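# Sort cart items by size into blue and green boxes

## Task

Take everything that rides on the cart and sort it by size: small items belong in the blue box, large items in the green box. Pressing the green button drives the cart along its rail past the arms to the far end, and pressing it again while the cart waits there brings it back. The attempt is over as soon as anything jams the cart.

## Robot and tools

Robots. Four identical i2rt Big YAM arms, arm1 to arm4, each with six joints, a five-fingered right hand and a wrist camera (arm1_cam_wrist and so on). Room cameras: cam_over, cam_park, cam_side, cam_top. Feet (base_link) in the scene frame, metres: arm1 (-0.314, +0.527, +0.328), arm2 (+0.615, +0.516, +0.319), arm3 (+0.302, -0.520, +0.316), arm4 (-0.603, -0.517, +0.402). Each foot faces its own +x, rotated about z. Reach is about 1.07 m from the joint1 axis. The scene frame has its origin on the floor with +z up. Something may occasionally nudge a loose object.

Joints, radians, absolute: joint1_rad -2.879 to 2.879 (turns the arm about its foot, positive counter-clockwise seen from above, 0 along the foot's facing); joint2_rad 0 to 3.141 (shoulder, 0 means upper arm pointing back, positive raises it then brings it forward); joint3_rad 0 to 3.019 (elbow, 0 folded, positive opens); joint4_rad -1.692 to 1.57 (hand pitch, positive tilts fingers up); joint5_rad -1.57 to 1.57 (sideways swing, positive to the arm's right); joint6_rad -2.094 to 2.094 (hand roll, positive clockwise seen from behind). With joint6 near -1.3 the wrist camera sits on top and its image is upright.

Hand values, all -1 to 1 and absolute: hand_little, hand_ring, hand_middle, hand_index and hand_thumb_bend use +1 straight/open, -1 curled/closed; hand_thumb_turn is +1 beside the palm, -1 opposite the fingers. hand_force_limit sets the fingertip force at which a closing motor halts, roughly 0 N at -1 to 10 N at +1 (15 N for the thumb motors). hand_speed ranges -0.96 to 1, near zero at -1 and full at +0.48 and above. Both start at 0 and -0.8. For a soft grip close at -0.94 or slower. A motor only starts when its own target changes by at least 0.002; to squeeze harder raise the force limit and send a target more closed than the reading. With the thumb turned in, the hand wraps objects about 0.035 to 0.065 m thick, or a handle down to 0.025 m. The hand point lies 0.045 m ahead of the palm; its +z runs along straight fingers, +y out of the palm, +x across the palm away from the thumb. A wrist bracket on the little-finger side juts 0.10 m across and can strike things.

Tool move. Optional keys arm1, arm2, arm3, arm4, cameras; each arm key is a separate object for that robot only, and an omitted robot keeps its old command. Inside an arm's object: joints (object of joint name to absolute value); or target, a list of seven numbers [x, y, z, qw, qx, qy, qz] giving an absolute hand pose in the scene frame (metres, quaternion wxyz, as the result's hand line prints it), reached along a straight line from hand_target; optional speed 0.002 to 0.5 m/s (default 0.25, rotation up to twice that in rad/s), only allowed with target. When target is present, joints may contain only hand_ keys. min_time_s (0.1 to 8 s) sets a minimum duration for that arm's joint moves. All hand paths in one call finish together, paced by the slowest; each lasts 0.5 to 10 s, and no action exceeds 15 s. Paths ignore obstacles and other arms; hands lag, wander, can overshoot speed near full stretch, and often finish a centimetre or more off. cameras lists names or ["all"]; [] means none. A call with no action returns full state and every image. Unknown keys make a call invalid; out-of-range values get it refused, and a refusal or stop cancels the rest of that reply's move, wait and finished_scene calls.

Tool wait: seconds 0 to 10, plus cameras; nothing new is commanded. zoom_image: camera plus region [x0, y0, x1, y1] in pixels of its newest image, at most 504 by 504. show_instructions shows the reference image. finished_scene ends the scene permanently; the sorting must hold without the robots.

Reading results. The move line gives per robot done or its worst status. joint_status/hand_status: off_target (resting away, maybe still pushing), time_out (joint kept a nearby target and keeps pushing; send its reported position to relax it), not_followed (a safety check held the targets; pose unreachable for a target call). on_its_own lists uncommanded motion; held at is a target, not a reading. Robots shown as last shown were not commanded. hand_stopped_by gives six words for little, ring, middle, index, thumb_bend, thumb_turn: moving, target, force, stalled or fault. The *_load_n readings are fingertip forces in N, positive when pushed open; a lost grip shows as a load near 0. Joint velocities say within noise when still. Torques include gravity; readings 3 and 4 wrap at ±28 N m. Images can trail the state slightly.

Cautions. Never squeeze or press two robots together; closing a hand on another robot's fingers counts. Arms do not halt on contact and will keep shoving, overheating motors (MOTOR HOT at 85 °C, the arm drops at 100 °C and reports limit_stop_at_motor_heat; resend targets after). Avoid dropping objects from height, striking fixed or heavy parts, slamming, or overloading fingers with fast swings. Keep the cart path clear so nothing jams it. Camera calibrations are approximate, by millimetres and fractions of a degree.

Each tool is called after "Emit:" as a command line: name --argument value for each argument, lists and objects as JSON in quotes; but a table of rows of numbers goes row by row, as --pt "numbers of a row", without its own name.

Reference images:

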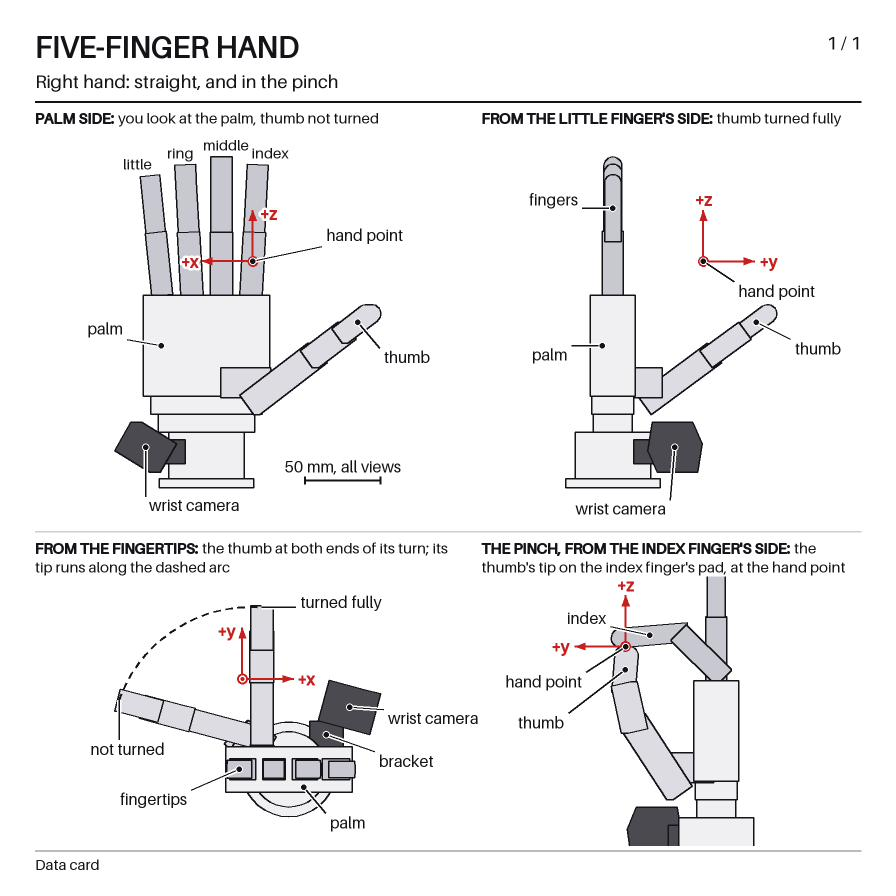

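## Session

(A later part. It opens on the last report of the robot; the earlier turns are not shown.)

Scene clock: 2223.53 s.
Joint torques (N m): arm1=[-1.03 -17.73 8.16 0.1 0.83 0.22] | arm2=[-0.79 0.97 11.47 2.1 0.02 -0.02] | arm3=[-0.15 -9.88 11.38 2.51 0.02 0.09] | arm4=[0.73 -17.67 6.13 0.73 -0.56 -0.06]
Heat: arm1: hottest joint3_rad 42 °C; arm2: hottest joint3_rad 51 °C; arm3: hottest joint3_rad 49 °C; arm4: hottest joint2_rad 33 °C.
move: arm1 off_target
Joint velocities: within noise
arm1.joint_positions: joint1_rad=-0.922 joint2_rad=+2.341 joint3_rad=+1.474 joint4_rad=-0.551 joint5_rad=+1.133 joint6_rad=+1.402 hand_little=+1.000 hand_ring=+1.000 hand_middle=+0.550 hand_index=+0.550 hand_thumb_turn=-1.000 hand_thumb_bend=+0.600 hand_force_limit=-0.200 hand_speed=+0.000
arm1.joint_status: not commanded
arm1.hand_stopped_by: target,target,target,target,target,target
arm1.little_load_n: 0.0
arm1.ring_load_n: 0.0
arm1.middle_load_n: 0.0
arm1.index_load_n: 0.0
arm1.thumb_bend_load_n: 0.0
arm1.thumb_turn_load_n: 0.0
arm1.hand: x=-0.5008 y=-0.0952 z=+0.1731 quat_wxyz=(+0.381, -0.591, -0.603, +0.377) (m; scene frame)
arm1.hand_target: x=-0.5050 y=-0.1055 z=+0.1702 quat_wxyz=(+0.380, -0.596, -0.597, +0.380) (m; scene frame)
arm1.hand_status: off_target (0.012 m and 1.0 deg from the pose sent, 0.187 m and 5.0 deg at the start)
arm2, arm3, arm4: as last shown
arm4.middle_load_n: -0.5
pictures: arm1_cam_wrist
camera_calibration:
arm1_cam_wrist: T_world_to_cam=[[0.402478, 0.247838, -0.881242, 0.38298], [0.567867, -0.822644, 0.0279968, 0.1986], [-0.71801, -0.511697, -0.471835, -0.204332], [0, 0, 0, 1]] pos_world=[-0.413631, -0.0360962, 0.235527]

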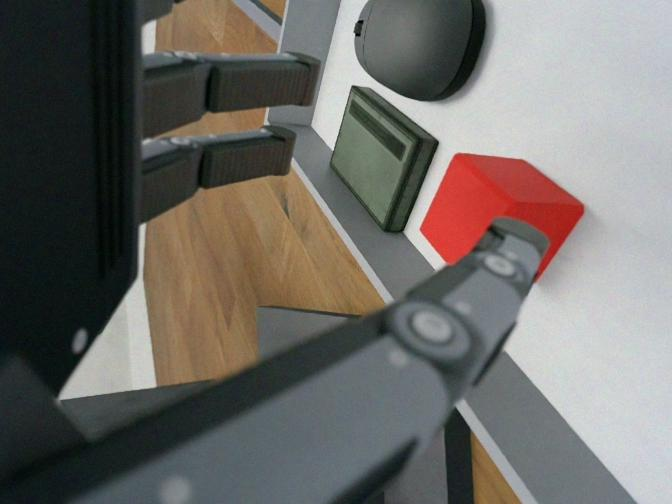

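Emit:
move --arm1 '{"target": [-0.48, 0.14, 0.33, 0.38, -0.5964, -0.5964, 0.38], "speed": 0.3}' --arm3 '{"target": [-0.25, -0.125, 0.25, 0.31551, -0.63281, -0.63281, 0.31551], "speed": 0.35}'

Emit:
move --arm3 '{"target": [-0.42, -0.125, 0.19, 0.31551, -0.63281, -0.63281, 0.31551], "speed": 0.3}' --cameras '["arm3_cam_wrist", "cam_over"]'

Scene clock: 2248.53 s.
Joint torques (N m): arm1=[0.56 -11.11 4.26 0.01 0.82 0.26] | arm2=[-0.38 1.14 11.37 1.98 -0.01 -0.03] | arm3=[0.85 -18.67 12.23 0.57 -0.62 -0.11] | arm4=[0.97 -17.79 6.22 0.72 -0.55 -0.04]
Heat: arm1: hottest joint3_rad 40 °C; arm2: hottest joint3_rad 51 °C; arm3: hottest joint3_rad 49 °C; arm4: hottest joint2_rad 33 °C.
move: arm1 done; arm3 off_target
Joint velocities: within noise
arm1.joint_positions: joint1_rad=-0.908 joint2_rad=+1.607 joint3_rad=+0.742 joint4_rad=-0.598 joint5_rad=+1.137 joint6_rad=+1.468 hand_little=+1.000 hand_ring=+1.000 hand_middle=+0.550 hand_index=+0.550 hand_thumb_turn=-1.000 hand_thumb_bend=+0.600 hand_force_limit=-0.200 hand_speed=+0.000
arm1.joint_status: not commanded
arm1.hand_stopped_by: target,target,target,target,target,target
arm1.little_load_n: 0.0
arm1.ring_load_n: 0.0
arm1.middle_load_n: 0.0
arm1.index_load_n: 0.0
arm1.thumb_bend_load_n: 0.0
arm1.thumb_turn_load_n: 0.0
arm1.hand: x=-0.4835 y=+0.1358 z=+0.3287 quat_wxyz=(+0.380, -0.598, -0.595, +0.379) (m; scene frame)
arm1.hand_target: x=-0.4802 y=+0.1399 z=+0.3300 quat_wxyz=(+0.380, -0.596, -0.596, +0.380) (m; scene frame)
arm1.hand_status: done (0.006 m and 0.3 deg from the pose sent, 0.284 m and 1.0 deg at the start)
arm2, arm4: as last shown
arm3.joint_positions: joint1_rad=-0.096 joint2_rad=+2.089 joint3_rad=+1.319 joint4_rad=-0.033 joint5_rad=-0.603 joint6_rad=-0.508 hand_little=+0.800 hand_ring=+0.800 hand_middle=+0.800 hand_index=+0.800 hand_thumb_turn=-1.000 hand_thumb_bend=+1.000 hand_force_limit=+0.000 hand_speed=+0.000
arm3.joint_status: not commanded
arm3.hand_stopped_by: target,target,target,target,target,target
arm3.little_load_n: 0.0
arm3.ring_load_n: 0.0
arm3.middle_load_n: 0.0
arm3.index_load_n: 0.0
arm3.thumb_bend_load_n: 0.0
arm3.thumb_turn_load_n: 0.0
arm3.hand: x=-0.2384 y=-0.1310 z=+0.2558 quat_wxyz=(-0.314, +0.640, +0.626, -0.315) (m; scene frame)
arm3.hand_target: x=-0.2494 y=-0.1253 z=+0.2501 quat_wxyz=(-0.316, +0.633, +0.633, -0.315) (m; scene frame)
arm3.hand_status: off_target (0.014 m and 1.2 deg from the pose sent, 0.310 m and 63.4 deg at the start)
arm4.middle_load_n: 0.0
arm4.thumb_turn_load_n: 0.5
pictures: none

Scene clock: 2250.23 s.
Joint torques (N m): arm1=[0.91 -11.87 4.37 0.03 0.81 0.22] | arm2=[-0.85 1.14 11.48 2.06 -0.01 0] | arm3=[-1.44 -23.59 13.85 1.24 -0.24 0.14] | arm4=[0.56 -17.79 6.12 0.76 -0.57 -0.06]
Heat: arm1: hottest joint3_rad 39 °C; arm2: hottest joint3_rad 51 °C; arm3: hottest joint3_rad 50 °C; arm4: hottest joint2_rad 33 °C.
move: arm3 off_target
Joint velocities: within noise
arm1, arm2, arm4: as last shown
arm1.hand: x=-0.4835 y=+0.1358 z=+0.3288 quat_wxyz=(+0.380, -0.598, -0.595, +0.379) (m; scene frame)
arm1.hand_target: x=-0.4802 y=+0.1398 z=+0.3300 quat_wxyz=(+0.380, -0.596, -0.596, +0.380) (m; scene frame)
arm3.joint_positions: joint1_rad=+0.078 joint2_rad=+2.454 joint3_rad=+1.855 joint4_rad=-0.133 joint5_rad=-0.490 joint6_rad=-0.402 hand_little=+0.800 hand_ring=+0.800 hand_middle=+0.800 hand_index=+0.800 hand_thumb_turn=-1.000 hand_thumb_bend=+1.000 hand_force_limit=+0.000 hand_speed=+0.000
arm3.joint_status: not commanded
arm3.hand_stopped_by: target,target,target,target,target,target
arm3.little_load_n: -0.5
arm3.ring_load_n: 0.0
arm3.middle_load_n: 0.0
arm3.index_load_n: 0.0
arm3.thumb_bend_load_n: 0.0
arm3.thumb_turn_load_n: 0.0
arm3.hand: x=-0.4137 y=-0.1330 z=+0.2001 quat_wxyz=(-0.317, +0.627, +0.638, -0.315) (m; scene frame)
arm3.hand_target: x=-0.4193 y=-0.1254 z=+0.1903 quat_wxyz=(-0.316, +0.633, +0.633, -0.315) (m; scene frame)
arm3.hand_status: off_target (0.014 m and 1.0 deg from the pose sent, 0.193 m and 1.2 deg at the start)
arm4.thumb_turn_load_n: 0.0
pictures: arm3_cam_wrist, cam_over
camera_calibration:
arm3_cam_wrist: T_world_to_cam=[[0.580107, 0.251954, -0.774593, 0.429203], [0.53084, -0.838217, 0.124906, 0.0831008], [-0.617807, -0.483644, -0.620003, -0.078863], [0, 0, 0, 1]] pos_world=[-0.341819, -0.0766247, 0.273183]

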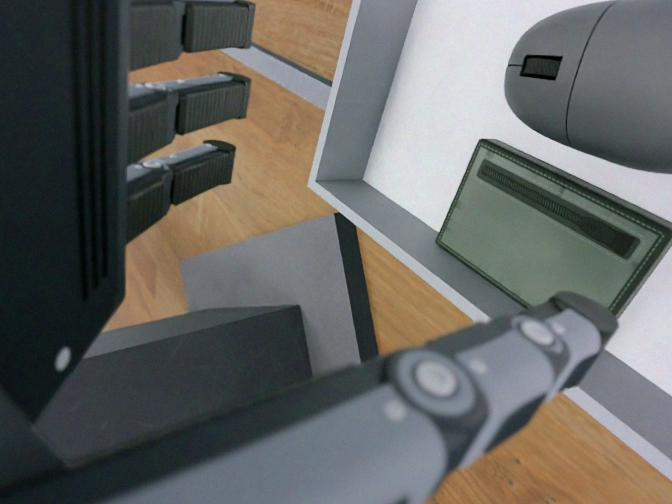

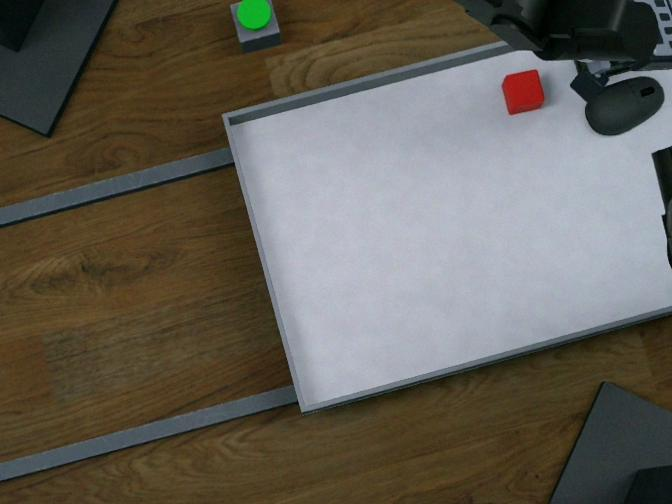

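Emit:
move --arm3 '{"target": [-0.02, -0.137, 0.18, 0.31551, -0.63281, -0.63281, 0.31551], "speed": 0.4, "joints": {"hand_ring": 1, "hand_little": 1, "hand_index": 0.85, "hand_middle": 0.85}}' --cameras '["arm3_cam_wrist", "cam_over"]'

Scene clock: 2298.57 s.
Joint torques (N m): arm1=[0.73 -11.52 4.46 0.13 0.78 0.2] | arm2=[-1.14 0.67 11.33 2.13 -0.02 -0.02] | arm3=[-0.26 -18.37 5.29 0.51 -0.81 -0.16] | arm4=[0.62 -17.73 6.17 0.68 -0.57 -0.05]
Heat: arm1: hottest joint3_rad 34 °C; arm2: hottest joint3_rad 51 °C; arm3: hottest joint3_rad 52 °C; arm4: hottest joint2_rad 33 °C.
move: arm3 done
Joint velocities: within noise
arm1, arm2, arm4: as last shown
arm3.joint_positions: joint1_rad=-0.425 joint2_rad=+2.066 joint3_rad=+0.931 joint4_rad=+0.093 joint5_rad=-0.810 joint6_rad=-0.860 hand_little=+1.000 hand_ring=+1.000 hand_middle=+0.850 hand_index=+0.850 hand_thumb_turn=-1.000 hand_thumb_bend=+1.000 hand_force_limit=+0.000 hand_speed=+0.000
arm3.joint_status: all done
arm3.hand_stopped_by: target,target,target,target,target,target
arm3.little_load_n: 0.0
arm3.ring_load_n: 0.0
arm3.middle_load_n: 0.0
arm3.index_load_n: 0.0
arm3.thumb_bend_load_n: 0.0
arm3.thumb_turn_load_n: 0.0
arm3.hand: x=-0.0191 y=-0.1395 z=+0.1727 quat_wxyz=(-0.310, +0.640, +0.628, -0.317) (m; scene frame)
arm3.hand_target: x=-0.0201 y=-0.1370 z=+0.1799 quat_wxyz=(-0.316, +0.633, +0.633, -0.316) (m; scene frame)
arm3.hand_status: done (0.008 m and 1.2 deg from the pose sent, 0.394 m and 0.9 deg at the start)
arm4.little_load_n: -0.5
pictures: arm3_cam_wrist, cam_over
camera_calibration:
arm3_cam_wrist: T_world_to_cam=[[0.591332, 0.217173, -0.776636, 0.176427], [0.510399, -0.846409, 0.151935, -0.134617], [-0.624355, -0.486238, -0.611353, 0.142838], [0, 0, 0, 1]] pos_world=[0.0535633, -0.082803, 0.244797]

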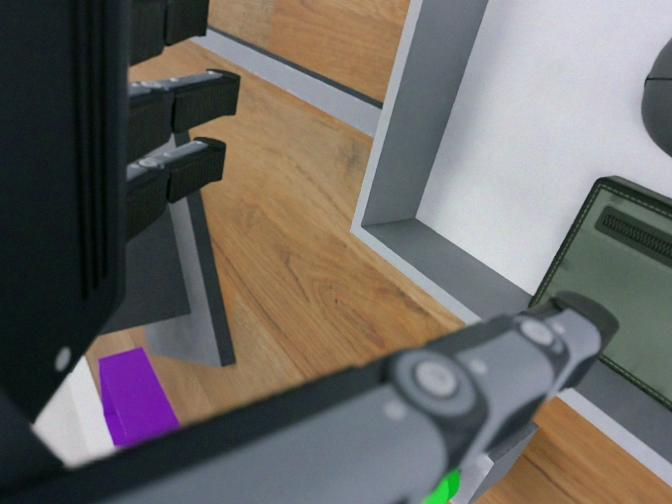

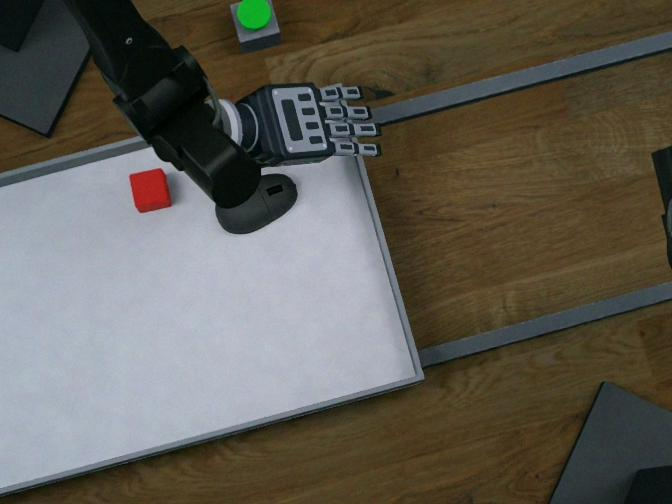

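Emit:
move --arm2 '{"joints": {"joint1_rad": 1.21, "joint2_rad": 2.0, "joint3_rad": 1.5, "joint4_rad": -0.35, "joint5_rad": -1.05, "joint6_rad": -0.95, "hand_speed": 0, "hand_force_limit": -0.2, "hand_index": 0.55, "hand_middle": 0.55, "hand_thumb_turn": -1, "hand_thumb_bend": 0.6}, "min_time_s": 5}' --arm3 '{"target": [0.0, -0.1, 0.33, 0.31551, -0.63281, -0.63281, 0.31551], "speed": 0.3}'

Emit:
move --arm3 '{"joints": {"joint1_rad": -0.85, "joint2_rad": 1.918, "joint3_rad": 0.865, "joint4_rad": 0, "joint5_rad": 1.057, "joint6_rad": 1.013}, "min_time_s": 3}' --cameras '["arm3_cam_wrist", "arm2_cam_wrist", "cam_top"]'

Scene clock: 2344.60 s.
Joint torques (N m): arm1=[1.14 -11.69 4.45 -0.01 0.79 0.23] | arm2=[-0.44 -16.44 14.02 1.74 -0.67 0.07] | arm3=[-0.73 -13.98 11.66 0.62 -0.85 -0.14] | arm4=[0.56 -17.73 6.24 0.69 -0.55 -0.06]
Heat: arm1: hottest joint3_rad 33 °C; arm2: hottest joint3_rad 52 °C; arm3: hottest joint3_rad 47 °C; arm4: hottest joint2_rad 33 °C.
move: arm2 done; arm3 moving
Joint velocities: within noise
arm1, arm4: as last shown
arm2.joint_positions: joint1_rad=+1.204 joint2_rad=+1.996 joint3_rad=+1.438 joint4_rad=-0.365 joint5_rad=-1.046 joint6_rad=-0.963 hand_little=+1.000 hand_ring=+1.000 hand_middle=+0.550 hand_index=+0.550 hand_thumb_turn=-1.000 hand_thumb_bend=+0.600 hand_force_limit=-0.200 hand_speed=+0.000
arm2.joint_status: all done
arm2.hand_stopped_by: target,target,target,target,target,target
arm2.little_load_n: 0.0
arm2.ring_load_n: 0.0
arm2.middle_load_n: -0.5
arm2.index_load_n: 0.0
arm2.thumb_bend_load_n: 0.0
arm2.thumb_turn_load_n: 0.0
arm2.hand: x=+0.9394 y=-0.0532 z=+0.3631 quat_wxyz=(-0.360, +0.605, -0.576, +0.415) (m; scene frame)
arm2.hand_target: x=+0.9511 y=-0.0753 z=+0.3875 quat_wxyz=(-0.350, +0.611, -0.558, +0.438) (m; scene frame)
arm2.hand_status: not commanded
arm3.joint_positions: joint1_rad=-0.491 joint2_rad=+1.757 joint3_rad=+1.029 joint4_rad=-0.402 joint5_rad=-0.846 joint6_rad=-0.959 hand_little=+1.000 hand_ring=+1.000 hand_middle=+0.850 hand_index=+0.850 hand_thumb_turn=-1.000 hand_thumb_bend=+1.000 hand_force_limit=+0.000 hand_speed=+0.000
arm3.joint_status: not commanded
arm3.hand_stopped_by: target,target,target,target,target,target
arm3.little_load_n: 0.0
arm3.ring_load_n: 0.0
arm3.middle_load_n: 0.0
arm3.index_load_n: 0.0
arm3.thumb_bend_load_n: 0.0
arm3.thumb_turn_load_n: 0.0
arm3.hand: x=+0.0021 y=-0.1174 z=+0.3210 quat_wxyz=(-0.302, +0.639, +0.630, -0.321) (m; scene frame)
arm3.hand_target: x=+0.0004 y=-0.1004 z=+0.3301 quat_wxyz=(-0.316, +0.633, +0.633, -0.315) (m; scene frame)
arm3.hand_status: moving (0.020 m and 1.9 deg from the pose sent, 0.163 m and 1.2 deg at the start)
arm4.little_load_n: 0.0
pictures: none

Scene clock: 2348.43 s.
Joint torques (N m): arm1=[0.09 -11.75 4.46 0.02 0.77 0.19] | arm2=[-0.21 -16.38 13.96 1.74 -0.7 0.11] | arm3=[-1.73 -12.57 5.63 1.26 0.87 0.09] | arm4=[0.73 -17.73 6.19 0.75 -0.55 -0.06]
Heat: arm1: hottest joint3_rad 33 °C; arm2: hottest joint3_rad 53 °C; arm3: hottest joint3_rad 47 °C; arm4: hottest joint2_rad 33 °C.
move: arm3 done
Joint velocities: within noise
arm1, arm2, arm4: as last shown
arm1.little_load_n: -0.5
arm2.middle_load_n: 0.0
arm3.joint_positions: joint1_rad=-0.840 joint2_rad=+1.891 joint3_rad=+0.871 joint4_rad=-0.012 joint5_rad=+1.054 joint6_rad=+0.999 hand_little=+1.000 hand_ring=+1.000 hand_middle=+0.850 hand_index=+0.850 hand_thumb_turn=-1.000 hand_thumb_bend=+1.000 hand_force_limit=+0.000 hand_speed=+0.000
arm3.joint_status: all done
arm3.hand_stopped_by: target,target,target,target,target,target
arm3.little_load_n: 0.0
arm3.ring_load_n: 0.0
arm3.middle_load_n: 0.0
arm3.index_load_n: 0.0
arm3.thumb_bend_load_n: 0.0
arm3.thumb_turn_load_n: 0.0
arm3.hand: x=+0.4169 y=+0.0027 z=+0.2654 quat_wxyz=(-0.447, +0.674, -0.501, +0.309) (m; scene frame)
arm3.hand_target: x=+0.4230 y=-0.0036 z=+0.2526 quat_wxyz=(-0.441, +0.671, -0.506, +0.314) (m; scene frame)
arm3.hand_status: not commanded
pictures: arm2_cam_wrist, arm3_cam_wrist, cam_top
camera_calibration:
arm2_cam_wrist: T_world_to_cam=[[-0.331243, -0.308003, -0.891859, 0.628244], [-0.54858, 0.831913, -0.0835542, 0.591173], [0.767684, 0.461579, -0.444529, -0.421661], [0, 0, 0, 1]] pos_world=[0.85611, -0.103673, 0.422259]
arm3_cam_wrist: T_world_to_cam=[[-0.314889, -0.320931, -0.893224, 0.369819], [-0.770168, 0.6364, 0.0428527, 0.307991], [0.554695, 0.701426, -0.447566, 0.00263844], [0, 0, 0, 1]] pos_world=[0.352193, -0.0791699, 0.318314]

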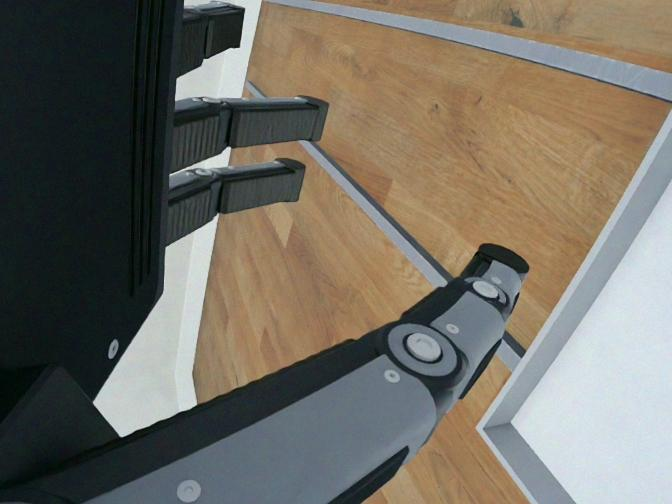

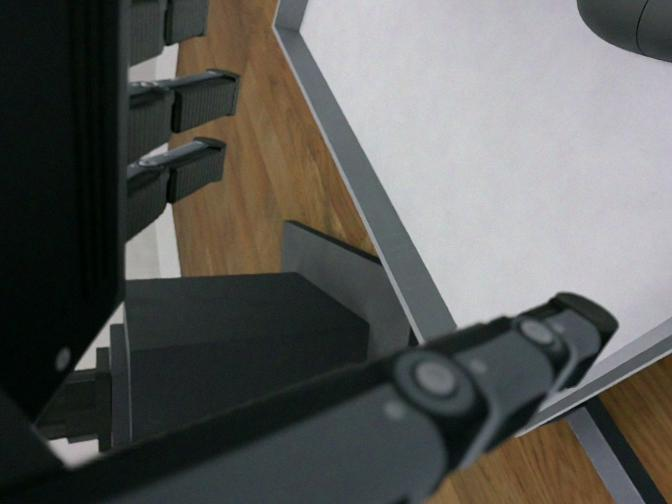

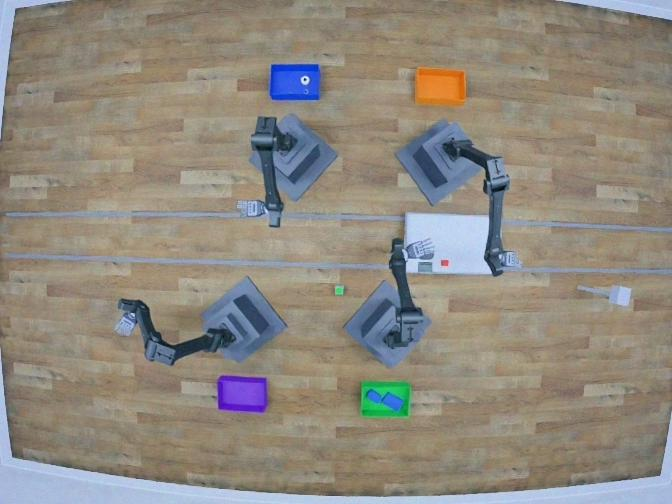

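Emit:
move --arm3 '{"target": [0.64, -0.055, 0.18, 0.36098, -0.72401, 0.52603, -0.26227], "speed": 0.3, "joints": {"hand_index": 0.95, "hand_middle": 0.95}}' --arm2 '{"joints": {"joint1_rad": 1.5}, "min_time_s": 1.5}' --cameras '["arm3_cam_wrist"]'

Scene clock: 2369.37 s.
Joint torques (N m): arm1=[0.56 -11.63 4.31 -0.03 0.79 0.2] | arm2=[-0.97 -16.5 14.01 1.87 -0.65 0.13] | arm3=[-1.44 -13.33 8.21 1.89 0.18 -0.17] | arm4=[0.56 -17.79 6.17 0.68 -0.55 -0.06]
Heat: arm1: hottest joint3_rad 32 °C; arm2: hottest joint3_rad 57 °C; arm3: hottest joint3_rad 45 °C; arm4: hottest joint2_rad 33 °C.
move: arm2 done; arm3 off_target
Joint velocities: within noise
arm1, arm4: as last shown
arm1.little_load_n: 0.0
arm2.joint_positions: joint1_rad=+1.502 joint2_rad=+1.996 joint3_rad=+1.438 joint4_rad=-0.365 joint5_rad=-1.047 joint6_rad=-0.963 hand_little=+1.000 hand_ring=+1.000 hand_middle=+0.550 hand_index=+0.550 hand_thumb_turn=-1.000 hand_thumb_bend=+0.600 hand_force_limit=-0.200 hand_speed=+0.000
arm2.joint_status: all done
arm2.hand_stopped_by: target,target,target,target,target,target
arm2.little_load_n: 0.0
arm2.ring_load_n: 0.0
arm2.middle_load_n: 0.0
arm2.index_load_n: 0.0
arm2.thumb_bend_load_n: 0.0
arm2.thumb_turn_load_n: 0.0
arm2.hand: x=+1.0922 y=+0.0673 z=+0.3654 quat_wxyz=(-0.419, +0.684, -0.478, +0.358) (m; scene frame)
arm2.hand_target: x=+1.1056 y=+0.0452 z=+0.3897 quat_wxyz=(-0.411, +0.685, -0.463, +0.384) (m; scene frame)
arm2.hand_status: not commanded
arm3.joint_positions: joint1_rad=-1.414 joint2_rad=+2.049 joint3_rad=+0.872 joint4_rad=+0.356 joint5_rad=+0.557 joint6_rad=+0.510 hand_little=+1.000 hand_ring=+1.000 hand_middle=+0.950 hand_index=+0.950 hand_thumb_turn=-1.000 hand_thumb_bend=+1.000 hand_force_limit=+0.000 hand_speed=+0.000
arm3.joint_status: all done
arm3.hand_stopped_by: target,target,target,target,target,target
arm3.little_load_n: 0.0
arm3.ring_load_n: -0.5
arm3.middle_load_n: 0.0
arm3.index_load_n: 0.0
arm3.thumb_bend_load_n: 0.0
arm3.thumb_turn_load_n: 0.0
arm3.hand: x=+0.6348 y=-0.0654 z=+0.1851 quat_wxyz=(-0.356, +0.722, -0.532, +0.262) (m; scene frame)
arm3.hand_target: x=+0.6396 y=-0.0555 z=+0.1801 quat_wxyz=(-0.361, +0.724, -0.526, +0.262) (m; scene frame)
arm3.hand_status: off_target (0.013 m and 0.9 deg from the pose sent, 0.246 m and 12.9 deg at the start)
pictures: arm3_cam_wrist
camera_calibration:
arm3_cam_wrist: T_world_to_cam=[[-0.493971, -0.401663, -0.771142, 0.430762], [-0.745947, 0.651442, 0.138517, 0.490426], [0.446717, 0.643654, -0.621412, -0.00941425], [0, 0, 0, 1]] pos_world=[0.582821, -0.140404, 0.258396]

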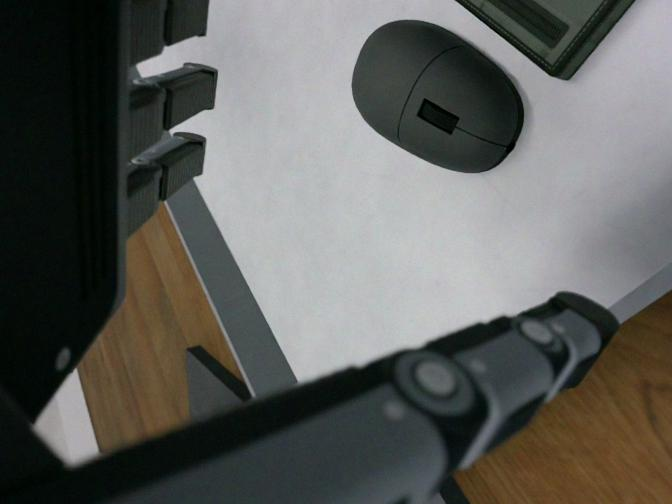

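Emit:
move --arm3 '{"target": [1.085, -0.061, 0.15, 0.36098, -0.72401, 0.52603, -0.26227], "speed": 0.5}' --arm2 '{"joints": {"joint1_rad": 1.9}, "min_time_s": 1.5}'

Scene clock: 2385.13 s.
Joint torques (N m): arm1=[0.56 -11.52 4.26 0.08 0.81 0.22] | arm2=[-0.85 -16.38 14.16 1.78 -0.63 0.12] | arm3=[-0.03 -25.47 14.9 1.21 -0.07 -0.16] | arm4=[1.03 -17.9 6.2 0.77 -0.55 -0.05]
Heat: arm1: hottest joint3_rad 32 °C; arm2: hottest joint3_rad 58 °C; arm3: hottest joint3_rad 45 °C; arm4: hottest joint2_rad 33 °C.
move: arm2 done; arm3 off_target
Joint velocities: within noise
arm1: as last shown
arm2.joint_positions: joint1_rad=+1.905 joint2_rad=+1.996 joint3_rad=+1.438 joint4_rad=-0.365 joint5_rad=-1.047 joint6_rad=-0.963 hand_little=+1.000 hand_ring=+1.000 hand_middle=+0.550 hand_index=+0.550 hand_thumb_turn=-1.000 hand_thumb_bend=+0.600 hand_force_limit=-0.200 hand_speed=+0.000
arm2.joint_status: all done
arm2.hand_stopped_by: target,target,target,target,target,target
arm2.little_load_n: 0.0
arm2.ring_load_n: 0.0
arm2.middle_load_n: 0.0
arm2.index_load_n: 0.0
arm2.thumb_bend_load_n: 0.0
arm2.thumb_turn_load_n: 0.0
arm2.hand: x=+1.2295 y=+0.2902 z=+0.3691 quat_wxyz=(-0.483, +0.765, -0.330, +0.269) (m; scene frame)
arm2.hand_target: x=+1.2497 y=+0.2734 z=+0.3934 quat_wxyz=(-0.480, +0.762, -0.317, +0.297) (m; scene frame)
arm2.hand_status: not commanded
arm3.joint_positions: joint1_rad=-1.931 joint2_rad=+2.678 joint3_rad=+2.144 joint4_rad=-0.137 joint5_rad=+0.171 joint6_rad=+0.141 hand_little=+1.000 hand_ring=+1.000 hand_middle=+0.950 hand_index=+0.950 hand_thumb_turn=-1.000 hand_thumb_bend=+1.000 hand_force_limit=+0.000 hand_speed=+0.000
arm3.joint_status: not commanded
arm3.hand_stopped_by: target,target,target,target,target,target
arm3.little_load_n: 0.0
arm3.ring_load_n: -0.5
arm3.middle_load_n: -0.5
arm3.index_load_n: 0.0
arm3.thumb_bend_load_n: 0.0
arm3.thumb_turn_load_n: -0.5
arm3.hand: x=+1.0807 y=-0.0669 z=+0.1623 quat_wxyz=(-0.362, +0.719, -0.533, +0.262) (m; scene frame)
arm3.hand_target: x=+1.0841 y=-0.0616 z=+0.1505 quat_wxyz=(-0.362, +0.724, -0.526, +0.263) (m; scene frame)
arm3.hand_status: off_target (0.014 m and 1.0 deg from the pose sent, 0.451 m and 0.9 deg at the start; pose on its path clipped on 26 of 71 steps)
arm4.joint_positions: joint1_rad=+2.097 joint2_rad=+1.770 joint3_rad=+0.871 joint4_rad=+0.159 joint5_rad=-1.054 joint6_rad=-1.004 hand_little=+1.000 hand_ring=+1.000 hand_middle=+0.800 hand_index=+0.800 hand_thumb_turn=-1.000 hand_thumb_bend=+1.000 hand_force_limit=-0.100 hand_speed=+0.000
arm4.joint_status: not commanded
arm4.hand_stopped_by: target,target,target,target,target,target
arm4.little_load_n: 0.0
arm4.ring_load_n: 0.0
arm4.middle_load_n: 0.0
arm4.index_load_n: 0.0
arm4.thumb_bend_load_n: 0.0
arm4.thumb_turn_load_n: 0.0
arm4.hand: x=-1.1329 y=-0.4815 z=+0.4139 quat_wxyz=(-0.299, +0.170, +0.798, -0.494) (m; scene frame)
arm4.hand_target: x=-1.1312 y=-0.4841 z=+0.4207 quat_wxyz=(-0.302, +0.163, +0.799, -0.494) (m; scene frame)
arm4.hand_status: not commanded
pictures: none

Emit:
move --arm3 '{"target": [1.0, -0.061, 0.14, 0.36098, -0.72401, 0.52603, -0.26227], "speed": 0.3}' --cameras '["arm3_cam_wrist"]'

Scene clock: 2394.90 s.
Joint torques (N m): arm1=[0.32 -11.93 4.29 0.13 0.81 0.21] | arm2=[-1.03 -16.38 13.94 1.74 -0.63 0.11] | arm3=[-0.67 -27.52 8.27 2.22 0.26 0.14] | arm4=[0.91 -17.73 6.23 0.79 -0.54 -0.07]
Heat: arm1: hottest joint3_rad 32 °C; arm2: hottest joint3_rad 59 °C; arm3: hottest joint3_rad 48 °C; arm4: hottest joint2_rad 33 °C.
move: arm3 off_target
Joint velocities: within noise
arm1, arm2, arm4: as last shown
arm2.ring_load_n: -0.5
arm3.joint_positions: joint1_rad=-1.868 joint2_rad=+2.568 joint3_rad=+1.812 joint4_rad=+0.055 joint5_rad=+0.211 joint6_rad=+0.152 hand_little=+1.000 hand_ring=+1.000 hand_middle=+0.950 hand_index=+0.950 hand_thumb_turn=-1.000 hand_thumb_bend=+1.000 hand_force_limit=+0.000 hand_speed=+0.000
arm3.joint_status: not commanded
arm3.hand_stopped_by: target,target,target,target,target,target
arm3.little_load_n: 0.0
arm3.ring_load_n: 0.0
arm3.middle_load_n: 0.0
arm3.index_load_n: 0.0
arm3.thumb_bend_load_n: 0.0
arm3.thumb_turn_load_n: 0.0
arm3.hand: x=+0.9957 y=-0.0641 z=+0.1280 quat_wxyz=(-0.351, +0.733, -0.522, +0.260) (m; scene frame)
arm3.hand_target: x=+0.9999 y=-0.0610 z=+0.1400 quat_wxyz=(-0.361, +0.724, -0.526, +0.262) (m; scene frame)
arm3.hand_status: off_target (0.013 m and 1.6 deg from the pose sent, 0.084 m and 1.0 deg at the start)
pictures: arm3_cam_wrist
camera_calibration:
arm3_cam_wrist: T_world_to_cam=[[-0.490832, -0.426608, -0.759664, 0.559314], [-0.759826, 0.636243, 0.133638, 0.780207], [0.42632, 0.642806, -0.636437, -0.184807], [0, 0, 0, 1]] pos_world=[0.946138, -0.138999, 0.203007]

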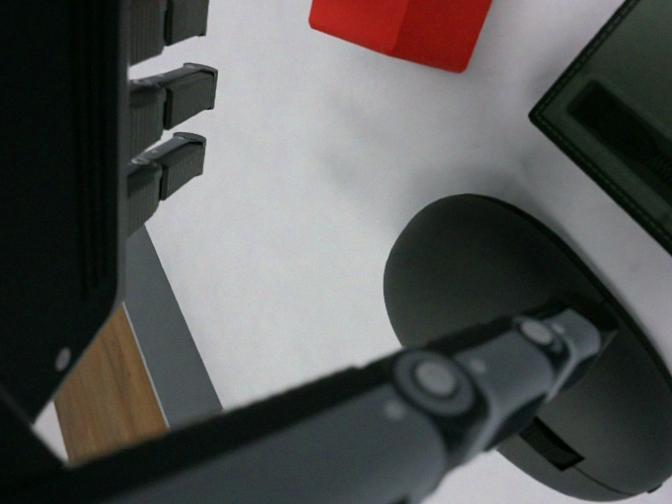

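Emit:
move --arm3 '{"target": [1.01, -0.061, 0.068, 0.36098, -0.72401, 0.52603, -0.26227], "speed": 0.07}'

Emit:
move --arm3 '{"target": [1.06, -0.061, 0.066, 0.36098, -0.72401, 0.52603, -0.26227], "speed": 0.0094, "joints": {"hand_speed": -0.8, "hand_force_limit": 0.2, "hand_index": 0, "hand_middle": 0, "hand_thumb_bend": 0.3}}' --cameras '["arm3_cam_wrist"]'

Scene clock: 2403.97 s.
Joint torques (N m): arm1=[-0.03 -11.28 4.18 0.06 0.79 0.22] | arm2=[-0.97 -16.56 14.08 1.88 -0.64 0.13] | arm3=[-0.38 -23.53 12.38 1.85 0.05 0] | arm4=[0.85 -17.79 6.16 0.76 -0.56 -0.06]
Heat: arm1: hottest joint3_rad 32 °C; arm2: hottest joint3_rad 60 °C; arm3: hottest joint3_rad 48 °C; arm4: hottest joint2_rad 33 °C.
move: arm3 off_target
Joint velocities: within noise
arm1.joint_positions: joint1_rad=-0.908 joint2_rad=+1.607 joint3_rad=+0.742 joint4_rad=-0.598 joint5_rad=+1.137 joint6_rad=+1.468 hand_little=+1.000 hand_ring=+1.000 hand_middle=+0.550 hand_index=+0.550 hand_thumb_turn=-1.000 hand_thumb_bend=+0.600 hand_force_limit=-0.200 hand_speed=+0.000
arm1.joint_status: not commanded
arm1.hand_stopped_by: target,target,target,target,target,target
arm1.little_load_n: 0.0
arm1.ring_load_n: 0.0
arm1.middle_load_n: 0.0
arm1.index_load_n: 0.0
arm1.thumb_bend_load_n: 0.0
arm1.thumb_turn_load_n: 0.0
arm1.hand: x=-0.4835 y=+0.1358 z=+0.3288 quat_wxyz=(+0.380, -0.598, -0.595, +0.379) (m; scene frame)
arm1.hand_target: x=-0.4802 y=+0.1398 z=+0.3300 quat_wxyz=(+0.380, -0.596, -0.596, +0.380) (m; scene frame)
arm1.hand_status: not commanded
arm2, arm4: as last shown
arm2.ring_load_n: 0.0
arm3.joint_positions: joint1_rad=-1.868 joint2_rad=+2.665 joint3_rad=+1.871 joint4_rad=+0.113 joint5_rad=+0.211 joint6_rad=+0.153 hand_little=+1.000 hand_ring=+1.000 hand_middle=+0.950 hand_index=+0.950 hand_thumb_turn=-1.000 hand_thumb_bend=+1.000 hand_force_limit=+0.000 hand_speed=+0.000
arm3.joint_status: not commanded
arm3.hand_stopped_by: target,target,target,target,target,target
arm3.little_load_n: 0.0
arm3.ring_load_n: -0.5
arm3.middle_load_n: 0.0
arm3.index_load_n: 0.0
arm3.thumb_bend_load_n: 0.0
arm3.thumb_turn_load_n: 0.0
arm3.hand: x=+1.0023 y=-0.0595 z=+0.0870 quat_wxyz=(-0.360, +0.728, -0.521, +0.263) (m; scene frame)
arm3.hand_target: x=+1.0085 y=-0.0619 z=+0.0686 quat_wxyz=(-0.361, +0.724, -0.526, +0.262) (m; scene frame)
arm3.hand_status: off_target (0.021 m and 0.7 deg from the pose sent, 0.062 m and 1.6 deg at the start)
arm4.thumb_turn_load_n: 0.5
pictures: none

Scene clock: 2410.03 s.
Joint torques (N m): arm1=[0.5 -11.58 4.29 -0.02 0.78 0.17] | arm2=[-0.32 -16.56 14.04 1.69 -0.64 0.1] | arm3=[-2.55 -24.7 13.18 1.22 -0.04 -0.21] | arm4=[0.67 -17.85 6.16 0.77 -0.57 -0.05]
Heat: arm1: hottest joint3_rad 32 °C; arm2: hottest joint3_rad 60 °C; arm3: hottest joint3_rad 48 °C; arm4: hottest joint2_rad 33 °C.
move: arm3 off_target
Joint velocities: within noise
arm1, arm2, arm4: as last shown
arm1.index_load_n: -0.5
arm3.joint_positions: joint1_rad=-1.897 joint2_rad=+2.769 joint3_rad=+2.103 joint4_rad=+0.008 joint5_rad=+0.184 joint6_rad=+0.153 hand_little=+1.000 hand_ring=+1.000 hand_middle=+0.657 hand_index=+0.000 hand_thumb_turn=-1.000 hand_thumb_bend=+0.853 hand_force_limit=+0.200 hand_speed=-0.800
arm3.joint_status: hand_middle off_target (ended at +0.657, target +0.000); hand_thumb_bend off_target (ended at +0.853, target +0.300); the others done
arm3.hand_stopped_by: target,target,force,target,force,target
arm3.little_load_n: 0.0
arm3.ring_load_n: 0.0
arm3.middle_load_n: 0.0
arm3.index_load_n: 0.0
arm3.thumb_bend_load_n: -0.5
arm3.thumb_turn_load_n: 0.0
arm3.hand: x=+1.0521 y=-0.0501 z=+0.0893 quat_wxyz=(-0.371, +0.720, -0.525, +0.261) (m; scene frame)
arm3.hand_target: x=+1.0581 y=-0.0621 z=+0.0671 quat_wxyz=(-0.361, +0.724, -0.526, +0.262) (m; scene frame)
arm3.hand_status: off_target (0.027 m and 1.2 deg from the pose sent, 0.061 m and 0.7 deg at the start)
arm4.thumb_turn_load_n: 0.0
pictures: arm3_cam_wrist
camera_calibration:
arm3_cam_wrist: T_world_to_cam=[[-0.47302, -0.392919, -0.788585, 0.549049], [-0.75869, 0.636701, 0.137847, 0.817847], [0.44793, 0.663496, -0.599276, -0.267425], [0, 0, 0, 1]] pos_world=[0.999991, -0.127556, 0.159973]

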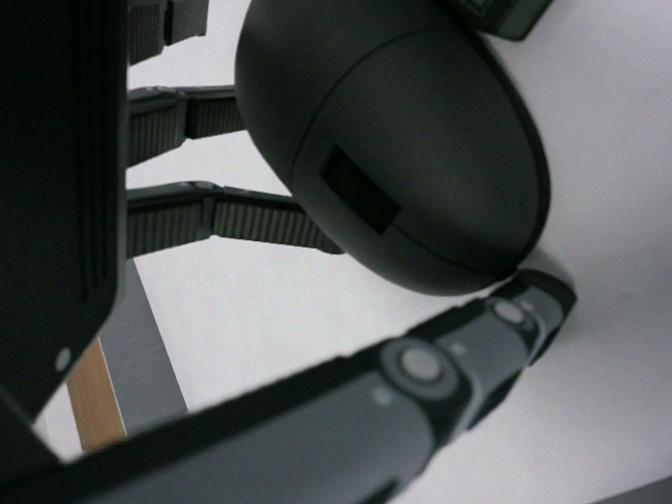

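Emit:
move --arm3 '{"target": [1.075, -0.085, 0.14, 0.36098, -0.72401, 0.52603, -0.26227], "speed": 0.15, "joints": {"hand_speed": 0.3, "hand_index": 0.95, "hand_middle": 0.95, "hand_thumb_bend": 1}}' --cameras '["arm3_cam_wrist"]'

Scene clock: 2415.93 s.
Joint torques (N m): arm1=[0.15 -11.16 4.29 -0.01 0.81 0.24] | arm2=[-0.79 -16.62 14.04 1.66 -0.63 0.13] | arm3=[-0.26 -30.1 9.46 1.36 -0.08 -0.14] | arm4=[0.79 -17.61 6.16 0.69 -0.57 -0.08]
Heat: arm1: hottest joint3_rad 32 °C; arm2: hottest joint3_rad 60 °C; arm3: hottest joint3_rad 49 °C; arm4: hottest joint2_rad 33 °C.
move: arm3 done
Joint velocities: within noise
arm1, arm2, arm4: as last shown
arm1.index_load_n: 0.0
arm1.thumb_turn_load_n: 0.5
arm3.joint_positions: joint1_rad=-1.947 joint2_rad=+2.695 joint3_rad=+2.084 joint4_rad=-0.062 joint5_rad=+0.156 joint6_rad=+0.128 hand_little=+1.000 hand_ring=+1.000 hand_middle=+0.950 hand_index=+0.950 hand_thumb_turn=-1.000 hand_thumb_bend=+0.999 hand_force_limit=+0.200 hand_speed=+0.300
arm3.joint_status: all done
arm3.hand_stopped_by: target,target,target,target,target,target
arm3.little_load_n: 0.0
arm3.ring_load_n: 0.0
arm3.middle_load_n: 0.0
arm3.index_load_n: -0.5
arm3.thumb_bend_load_n: 0.0
arm3.thumb_turn_load_n: 0.0
arm3.hand: x=+1.0739 y=-0.0836 z=+0.1310 quat_wxyz=(-0.361, +0.721, -0.531, +0.261) (m; scene frame)
arm3.hand_target: x=+1.0752 y=-0.0848 z=+0.1401 quat_wxyz=(-0.361, +0.724, -0.526, +0.262) (m; scene frame)
arm3.hand_status: done (0.009 m and 0.7 deg from the pose sent, 0.066 m and 1.2 deg at the start)
pictures: arm3_cam_wrist
camera_calibration:
arm3_cam_wrist: T_world_to_cam=[[-0.489758, -0.395153, -0.777169, 0.595397], [-0.748428, 0.647774, 0.142285, 0.839165], [0.447205, 0.65134, -0.612996, -0.22844], [0, 0, 0, 1]] pos_world=[1.02181, -0.159524, 0.203291]

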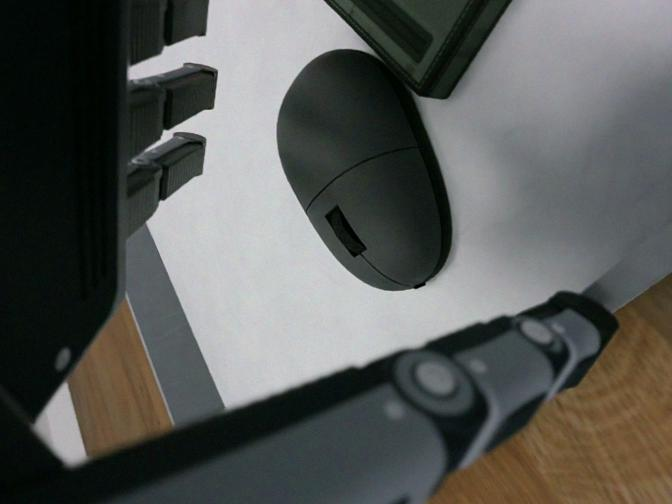

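Emit:
move --arm3 '{"target": [0.85, -0.1, 0.33, 0.36098, -0.72401, 0.52603, -0.26227], "speed": 0.3}' --cameras '["cam_top", "arm3_cam_wrist"]'

Emit:
zoom_image --camera "cam_top" --region '[490, 200, 610, 290]'

Scene clock: 2442.87 s.
Joint torques (N m): arm1=[0.67 -11.28 4.3 -0.08 0.8 0.18] | arm2=[-1.08 -16.26 14.04 1.88 -0.61 0.11] | arm3=[0.26 -19.66 8.94 1.31 0.34 0.13] | arm4=[0.5 -17.79 6.15 0.8 -0.54 -0.05]
Heat: arm1: hottest joint3_rad 32 °C; arm2: hottest joint3_rad 61 °C; arm3: hottest joint3_rad 47 °C; arm4: hottest joint2_rad 33 °C.
move: arm3 done
Joint velocities: within noise
arm1, arm2, arm4: as last shown
arm1.thumb_turn_load_n: 0.0
arm3.joint_positions: joint1_rad=-1.789 joint2_rad=+1.941 joint3_rad=+1.248 joint4_rad=+0.004 joint5_rad=+0.279 joint6_rad=+0.209 hand_little=+1.000 hand_ring=+1.000 hand_middle=+0.950 hand_index=+0.950 hand_thumb_turn=-1.000 hand_thumb_bend=+0.999 hand_force_limit=+0.200 hand_speed=+0.300
arm3.joint_status: not commanded
arm3.hand_stopped_by: target,target,target,target,target,target
arm3.little_load_n: 0.0
arm3.ring_load_n: 0.0
arm3.middle_load_n: 0.0
arm3.index_load_n: 0.0
arm3.thumb_bend_load_n: 0.0
arm3.thumb_turn_load_n: 0.0
arm3.hand: x=+0.8555 y=-0.1031 z=+0.3279 quat_wxyz=(-0.361, +0.725, -0.523, +0.265) (m; scene frame)
arm3.hand_target: x=+0.8500 y=-0.0999 z=+0.3300 quat_wxyz=(-0.361, +0.724, -0.526, +0.262) (m; scene frame)
arm3.hand_status: done (0.007 m and 0.5 deg from the pose sent, 0.300 m and 0.7 deg at the start)
pictures: arm3_cam_wrist, cam_top
camera_calibration:
arm3_cam_wrist: T_world_to_cam=[[-0.477341, -0.41133, -0.776501, 0.621257], [-0.757578, 0.640372, 0.126489, 0.672628], [0.445221, 0.648638, -0.61729, 0.00543428], [0, 0, 0, 1]] pos_world=[0.8037, -0.178715, 0.400682]

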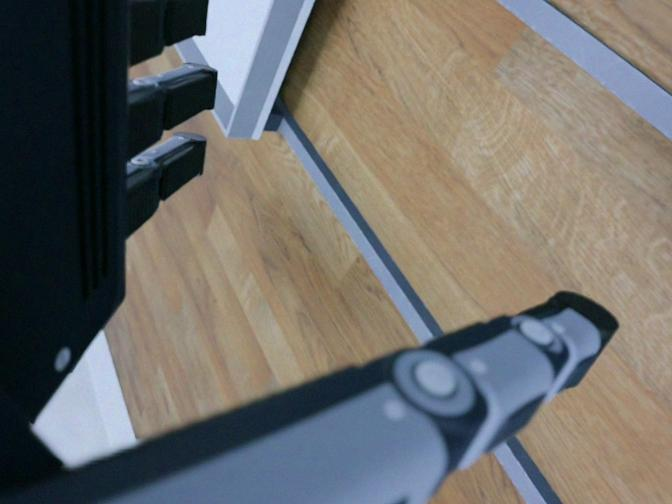

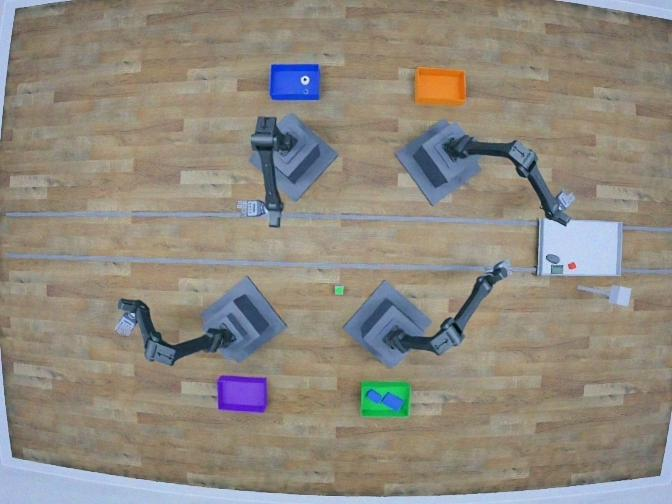

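Scaled by 4.200.

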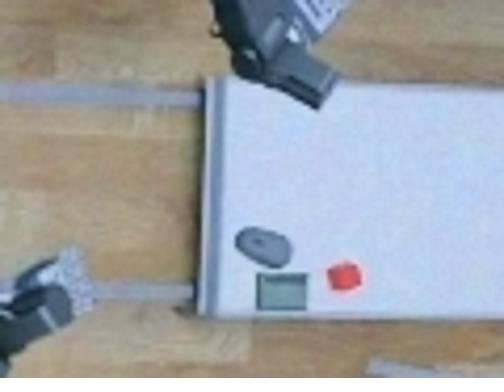

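Emit:
move --arm4 '{"joints": {"joint1_rad": -0.3, "joint2_rad": 0.6, "joint3_rad": 1.413, "joint4_rad": -1.266, "joint5_rad": -0.1, "joint6_rad": -1.25, "hand_speed": 0.3, "hand_little": -1, "hand_ring": -1, "hand_middle": -1, "hand_index": -1, "hand_thumb_turn": 1, "hand_thumb_bend": 1}, "min_time_s": 4.5}' --arm3 '{"target": [0.85, -0.05, 0.25, 0.47331, -0.85389, 0.1893, -0.10493], "speed": 0.25, "joints": {"hand_speed": 0, "hand_index": 0.55, "hand_middle": 0.55, "hand_ring": 0.55, "hand_little": 1, "hand_thumb_bend": 0.7}}' --cameras '["cam_top"]'

Emit:
zoom_image --camera "cam_top" --region '[530, 200, 650, 290]'

Emit:
move --arm4 '{"target": [-0.02, -0.326, 0.12, 0, 1, 0.026, 0], "speed": 0.35}'

Emit:
move --arm4 '{"target": [-0.02, -0.326, 0.06, 0, 1, 0.026, 0], "speed": 0.08}'

Emit:
move --arm4 '{"target": [-0.2, -0.42, 0.45, 0, 1, 0.026, 0], "speed": 0.3}' --cameras '["cam_top"]'

Emit:
zoom_image --camera "cam_top" --region '[530, 200, 650, 290]'

Scene clock: 2502.20 s.
Joint torques (N m): arm1=[0.73 -11.28 4.25 -0.1 0.8 0.23] | arm2=[-0.91 -16.32 14.06 1.76 -0.64 0.11] | arm3=[-1.38 -18.37 12.3 1.31 -0.47 -0.13] | arm4=[-0.44 1.9 12 1.18 0.05 -0.06]
Heat: arm1: hottest joint3_rad 32 °C; arm2: hottest joint3_rad 62 °C; arm3: hottest joint3_rad 46 °C; arm4: hottest joint2_rad 33 °C.
move: arm3 off_target; arm4 done
Joint velocities: within noise
arm1, arm2: as last shown
arm3.joint_positions: joint1_rad=-1.865 joint2_rad=+2.156 joint3_rad=+1.338 joint4_rad=+0.166 joint5_rad=-0.463 joint6_rad=-0.306 hand_little=+1.000 hand_ring=+0.550 hand_middle=+0.550 hand_index=+0.550 hand_thumb_turn=-1.000 hand_thumb_bend=+0.700 hand_force_limit=+0.200 hand_speed=+0.000
arm3.joint_status: all done
arm3.hand_stopped_by: target,target,target,target,target,target
arm3.little_load_n: 0.0
arm3.ring_load_n: 0.0
arm3.middle_load_n: 0.0
arm3.index_load_n: 0.0
arm3.thumb_bend_load_n: 0.0
arm3.thumb_turn_load_n: 0.0
arm3.hand: x=+0.8332 y=-0.0502 z=+0.2566 quat_wxyz=(-0.474, +0.854, -0.191, +0.100) (m; scene frame)
arm3.hand_target: x=+0.8493 y=-0.0506 z=+0.2503 quat_wxyz=(-0.473, +0.854, -0.189, +0.105) (m; scene frame)
arm3.hand_status: off_target (0.018 m and 0.6 deg from the pose sent, 0.094 m and 47.1 deg at the start)
arm4.joint_positions: joint1_rad=-0.290 joint2_rad=+0.599 joint3_rad=+1.370 joint4_rad=-1.257 joint5_rad=-0.103 joint6_rad=-1.241 hand_little=-1.000 hand_ring=-1.000 hand_middle=-1.000 hand_index=-1.000 hand_thumb_turn=+1.000 hand_thumb_bend=+1.000 hand_force_limit=-0.100 hand_speed=+0.300
arm4.joint_status: all done
arm4.hand_stopped_by: target,target,target,target,target,target
arm4.little_load_n: 0.0
arm4.ring_load_n: 0.0
arm4.middle_load_n: 0.0
arm4.index_load_n: 0.0
arm4.thumb_bend_load_n: -0.5
arm4.thumb_turn_load_n: 0.0
arm4.hand: x=-0.3708 y=-0.4499 z=+0.8970 quat_wxyz=(-0.224, +0.854, +0.056, +0.465) (m; scene frame)
arm4.hand_target: x=-0.3749 y=-0.4552 z=+0.9165 quat_wxyz=(-0.224, +0.846, +0.055, +0.481) (m; scene frame)
arm4.hand_status: not commanded
pictures: cam_top

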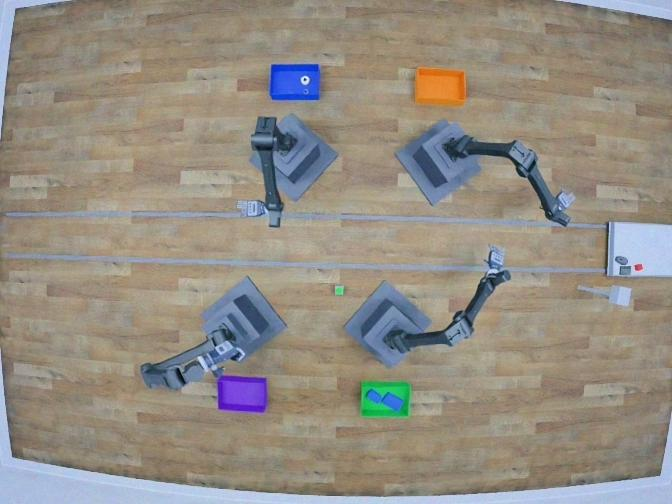

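Scaled by 4.200.

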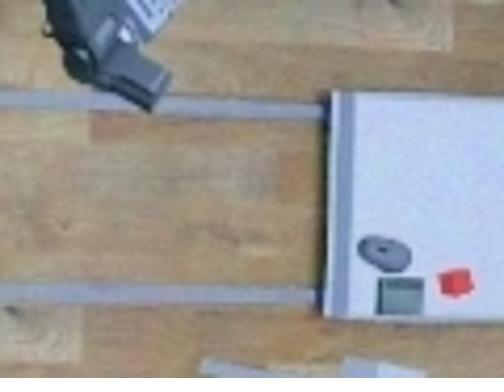

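Scene clock: 2505.90 s.
Joint torques (N m): arm1=[0.26 -11.81 4.23 0.06 0.78 0.23] | arm2=[-0.67 -16.44 14.01 1.76 -0.63 0.12] | arm3=[-0.44 -18.84 12.4 1.2 -0.43 -0.16] | arm4=[-0.03 -24.82 9.83 -0.31 0.11 0.16]
Heat: arm1: hottest joint3_rad 32 °C; arm2: hottest joint3_rad 62 °C; arm3: hottest joint3_rad 46 °C; arm4: hottest joint2_rad 32 °C.
move: arm4 off_target
Joint velocities: within noise
arm1, arm2, arm3: as last shown
arm1.thumb_bend_load_n: 0.5
arm4.joint_positions: joint1_rad=-0.290 joint2_rad=+2.622 joint3_rad=+1.828 joint4_rad=-0.789 joint5_rad=-0.002 joint6_rad=-1.238 hand_little=-1.000 hand_ring=-1.000 hand_middle=-1.000 hand_index=-1.000 hand_thumb_turn=+1.000 hand_thumb_bend=+1.000 hand_force_limit=-0.100 hand_speed=+0.300
arm4.joint_status: not commanded
arm4.hand_stopped_by: target,target,target,target,target,target
arm4.little_load_n: 0.0
arm4.ring_load_n: 0.0
arm4.middle_load_n: 0.0
arm4.index_load_n: 0.0
arm4.thumb_bend_load_n: 0.0
arm4.thumb_turn_load_n: 0.0
arm4.hand: x=-0.0320 y=-0.3282 z=+0.1198 quat_wxyz=(+0.001, +0.999, +0.032, -0.007) (m; scene frame)
arm4.hand_target: x=-0.0203 y=-0.3261 z=+0.1203 quat_wxyz=(+0.000, +1.000, +0.026, +0.000) (m; scene frame)
arm4.hand_status: off_target (0.012 m and 1.1 deg from the pose sent, 0.862 m and 62.3 deg at the start)
pictures: none

Scene clock: 2507.30 s.
Joint torques (N m): arm1=[0.15 -11.16 4.25 -0.01 0.84 0.2] | arm2=[-0.85 -16.38 14.06 1.78 -0.64 0.11] | arm3=[-1.38 -18.55 12.51 1.32 -0.53 -0.18] | arm4=[-0.09 -22.53 9.54 0.69 -0.02 0.1]
Heat: arm1: hottest joint3_rad 32 °C; arm2: hottest joint3_rad 62 °C; arm3: hottest joint3_rad 46 °C; arm4: hottest joint2_rad 33 °C.
move: arm4 off_target
Joint velocities: within noise
arm1, arm3: as last shown
arm1.thumb_bend_load_n: 0.0
arm2.joint_positions: joint1_rad=+1.905 joint2_rad=+1.996 joint3_rad=+1.438 joint4_rad=-0.365 joint5_rad=-1.047 joint6_rad=-0.963 hand_little=+1.000 hand_ring=+1.000 hand_middle=+0.550 hand_index=+0.550 hand_thumb_turn=-1.000 hand_thumb_bend=+0.600 hand_force_limit=-0.200 hand_speed=+0.000
arm2.joint_status: not commanded
arm2.hand_stopped_by: target,target,target,target,target,target
arm2.little_load_n: 0.0
arm2.ring_load_n: 0.0
arm2.middle_load_n: 0.0
arm2.index_load_n: 0.0
arm2.thumb_bend_load_n: 0.0
arm2.thumb_turn_load_n: 0.0
arm2.hand: x=+1.2295 y=+0.2902 z=+0.3691 quat_wxyz=(-0.483, +0.765, -0.330, +0.269) (m; scene frame)
arm2.hand_target: x=+1.2497 y=+0.2734 z=+0.3934 quat_wxyz=(-0.480, +0.762, -0.317, +0.297) (m; scene frame)
arm2.hand_status: not commanded
arm4.joint_positions: joint1_rad=-0.290 joint2_rad=+2.722 joint3_rad=+1.910 joint4_rad=-0.767 joint5_rad=+0.001 joint6_rad=-1.233 hand_little=-1.000 hand_ring=-1.000 hand_middle=-1.000 hand_index=-1.000 hand_thumb_turn=+1.000 hand_thumb_bend=+1.000 hand_force_limit=-0.100 hand_speed=+0.300
arm4.joint_status: not commanded
arm4.hand_stopped_by: target,target,target,target,target,target
arm4.little_load_n: -1.0
arm4.ring_load_n: 0.0
arm4.middle_load_n: 0.0
arm4.index_load_n: 0.0
arm4.thumb_bend_load_n: 0.0
arm4.thumb_turn_load_n: 0.0
arm4.hand: x=-0.0256 y=-0.3259 z=+0.0783 quat_wxyz=(+0.002, +1.000, +0.030, -0.004) (m; scene frame)
arm4.hand_target: x=-0.0208 y=-0.3262 z=+0.0606 quat_wxyz=(+0.000, +1.000, +0.026, +0.000) (m; scene frame)
arm4.hand_status: off_target (0.019 m and 0.7 deg from the pose sent, 0.061 m and 1.1 deg at the start)
pictures: none

Scene clock: 2509.60 s.
Joint torques (N m): arm1=[0.09 -11.58 4.31 0.01 0.78 0.25] | arm2=[-0.91 -16.56 14.01 1.83 -0.64 0.1] | arm3=[-1.67 -18.49 12.45 1.06 -0.39 -0.18] | arm4=[-0.44 -16.44 7.46 -0.31 -0.02 -0.03]
Heat: arm1: hottest joint3_rad 31 °C; arm2: hottest joint3_rad 62 °C; arm3: hottest joint3_rad 46 °C; arm4: hottest joint2_rad 33 °C.
move: arm4 done
Joint velocities: within noise
arm1, arm2, arm3: as last shown
arm3.thumb_bend_load_n: 0.5
arm4.joint_positions: joint1_rad=-0.323 joint2_rad=+1.668 joint3_rad=+1.164 joint4_rad=-1.057 joint5_rad=+0.001 joint6_rad=-1.259 hand_little=-1.000 hand_ring=-1.000 hand_middle=-1.000 hand_index=-1.000 hand_thumb_turn=+1.000 hand_thumb_bend=+1.000 hand_force_limit=-0.100 hand_speed=+0.300
arm4.joint_status: not commanded
arm4.hand_stopped_by: target,target,target,target,target,target
arm4.little_load_n: 0.5
arm4.ring_load_n: 0.0
arm4.middle_load_n: 0.0
arm4.index_load_n: 0.0
arm4.thumb_bend_load_n: 0.0
arm4.thumb_turn_load_n: 0.0
arm4.hand: x=-0.1975 y=-0.4144 z=+0.4484 quat_wxyz=(-0.001, +1.000, +0.027, +0.004) (m; scene frame)
arm4.hand_target: x=-0.2001 y=-0.4198 z=+0.4499 quat_wxyz=(+0.000, +1.000, +0.026, +0.000) (m; scene frame)
arm4.hand_status: done (0.006 m and 0.5 deg from the pose sent, 0.421 m and 0.7 deg at the start)
pictures: cam_top

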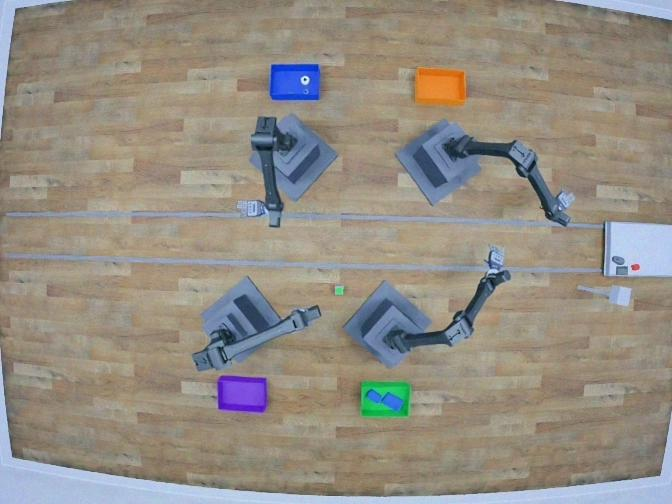

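Scaled by 4.200.

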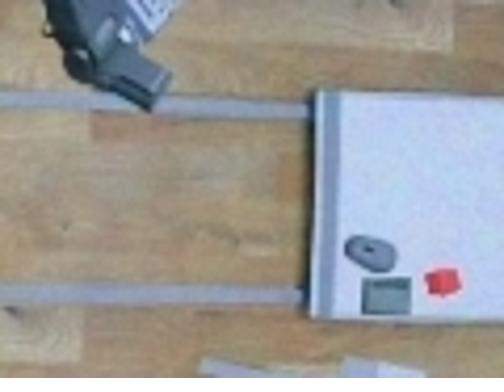

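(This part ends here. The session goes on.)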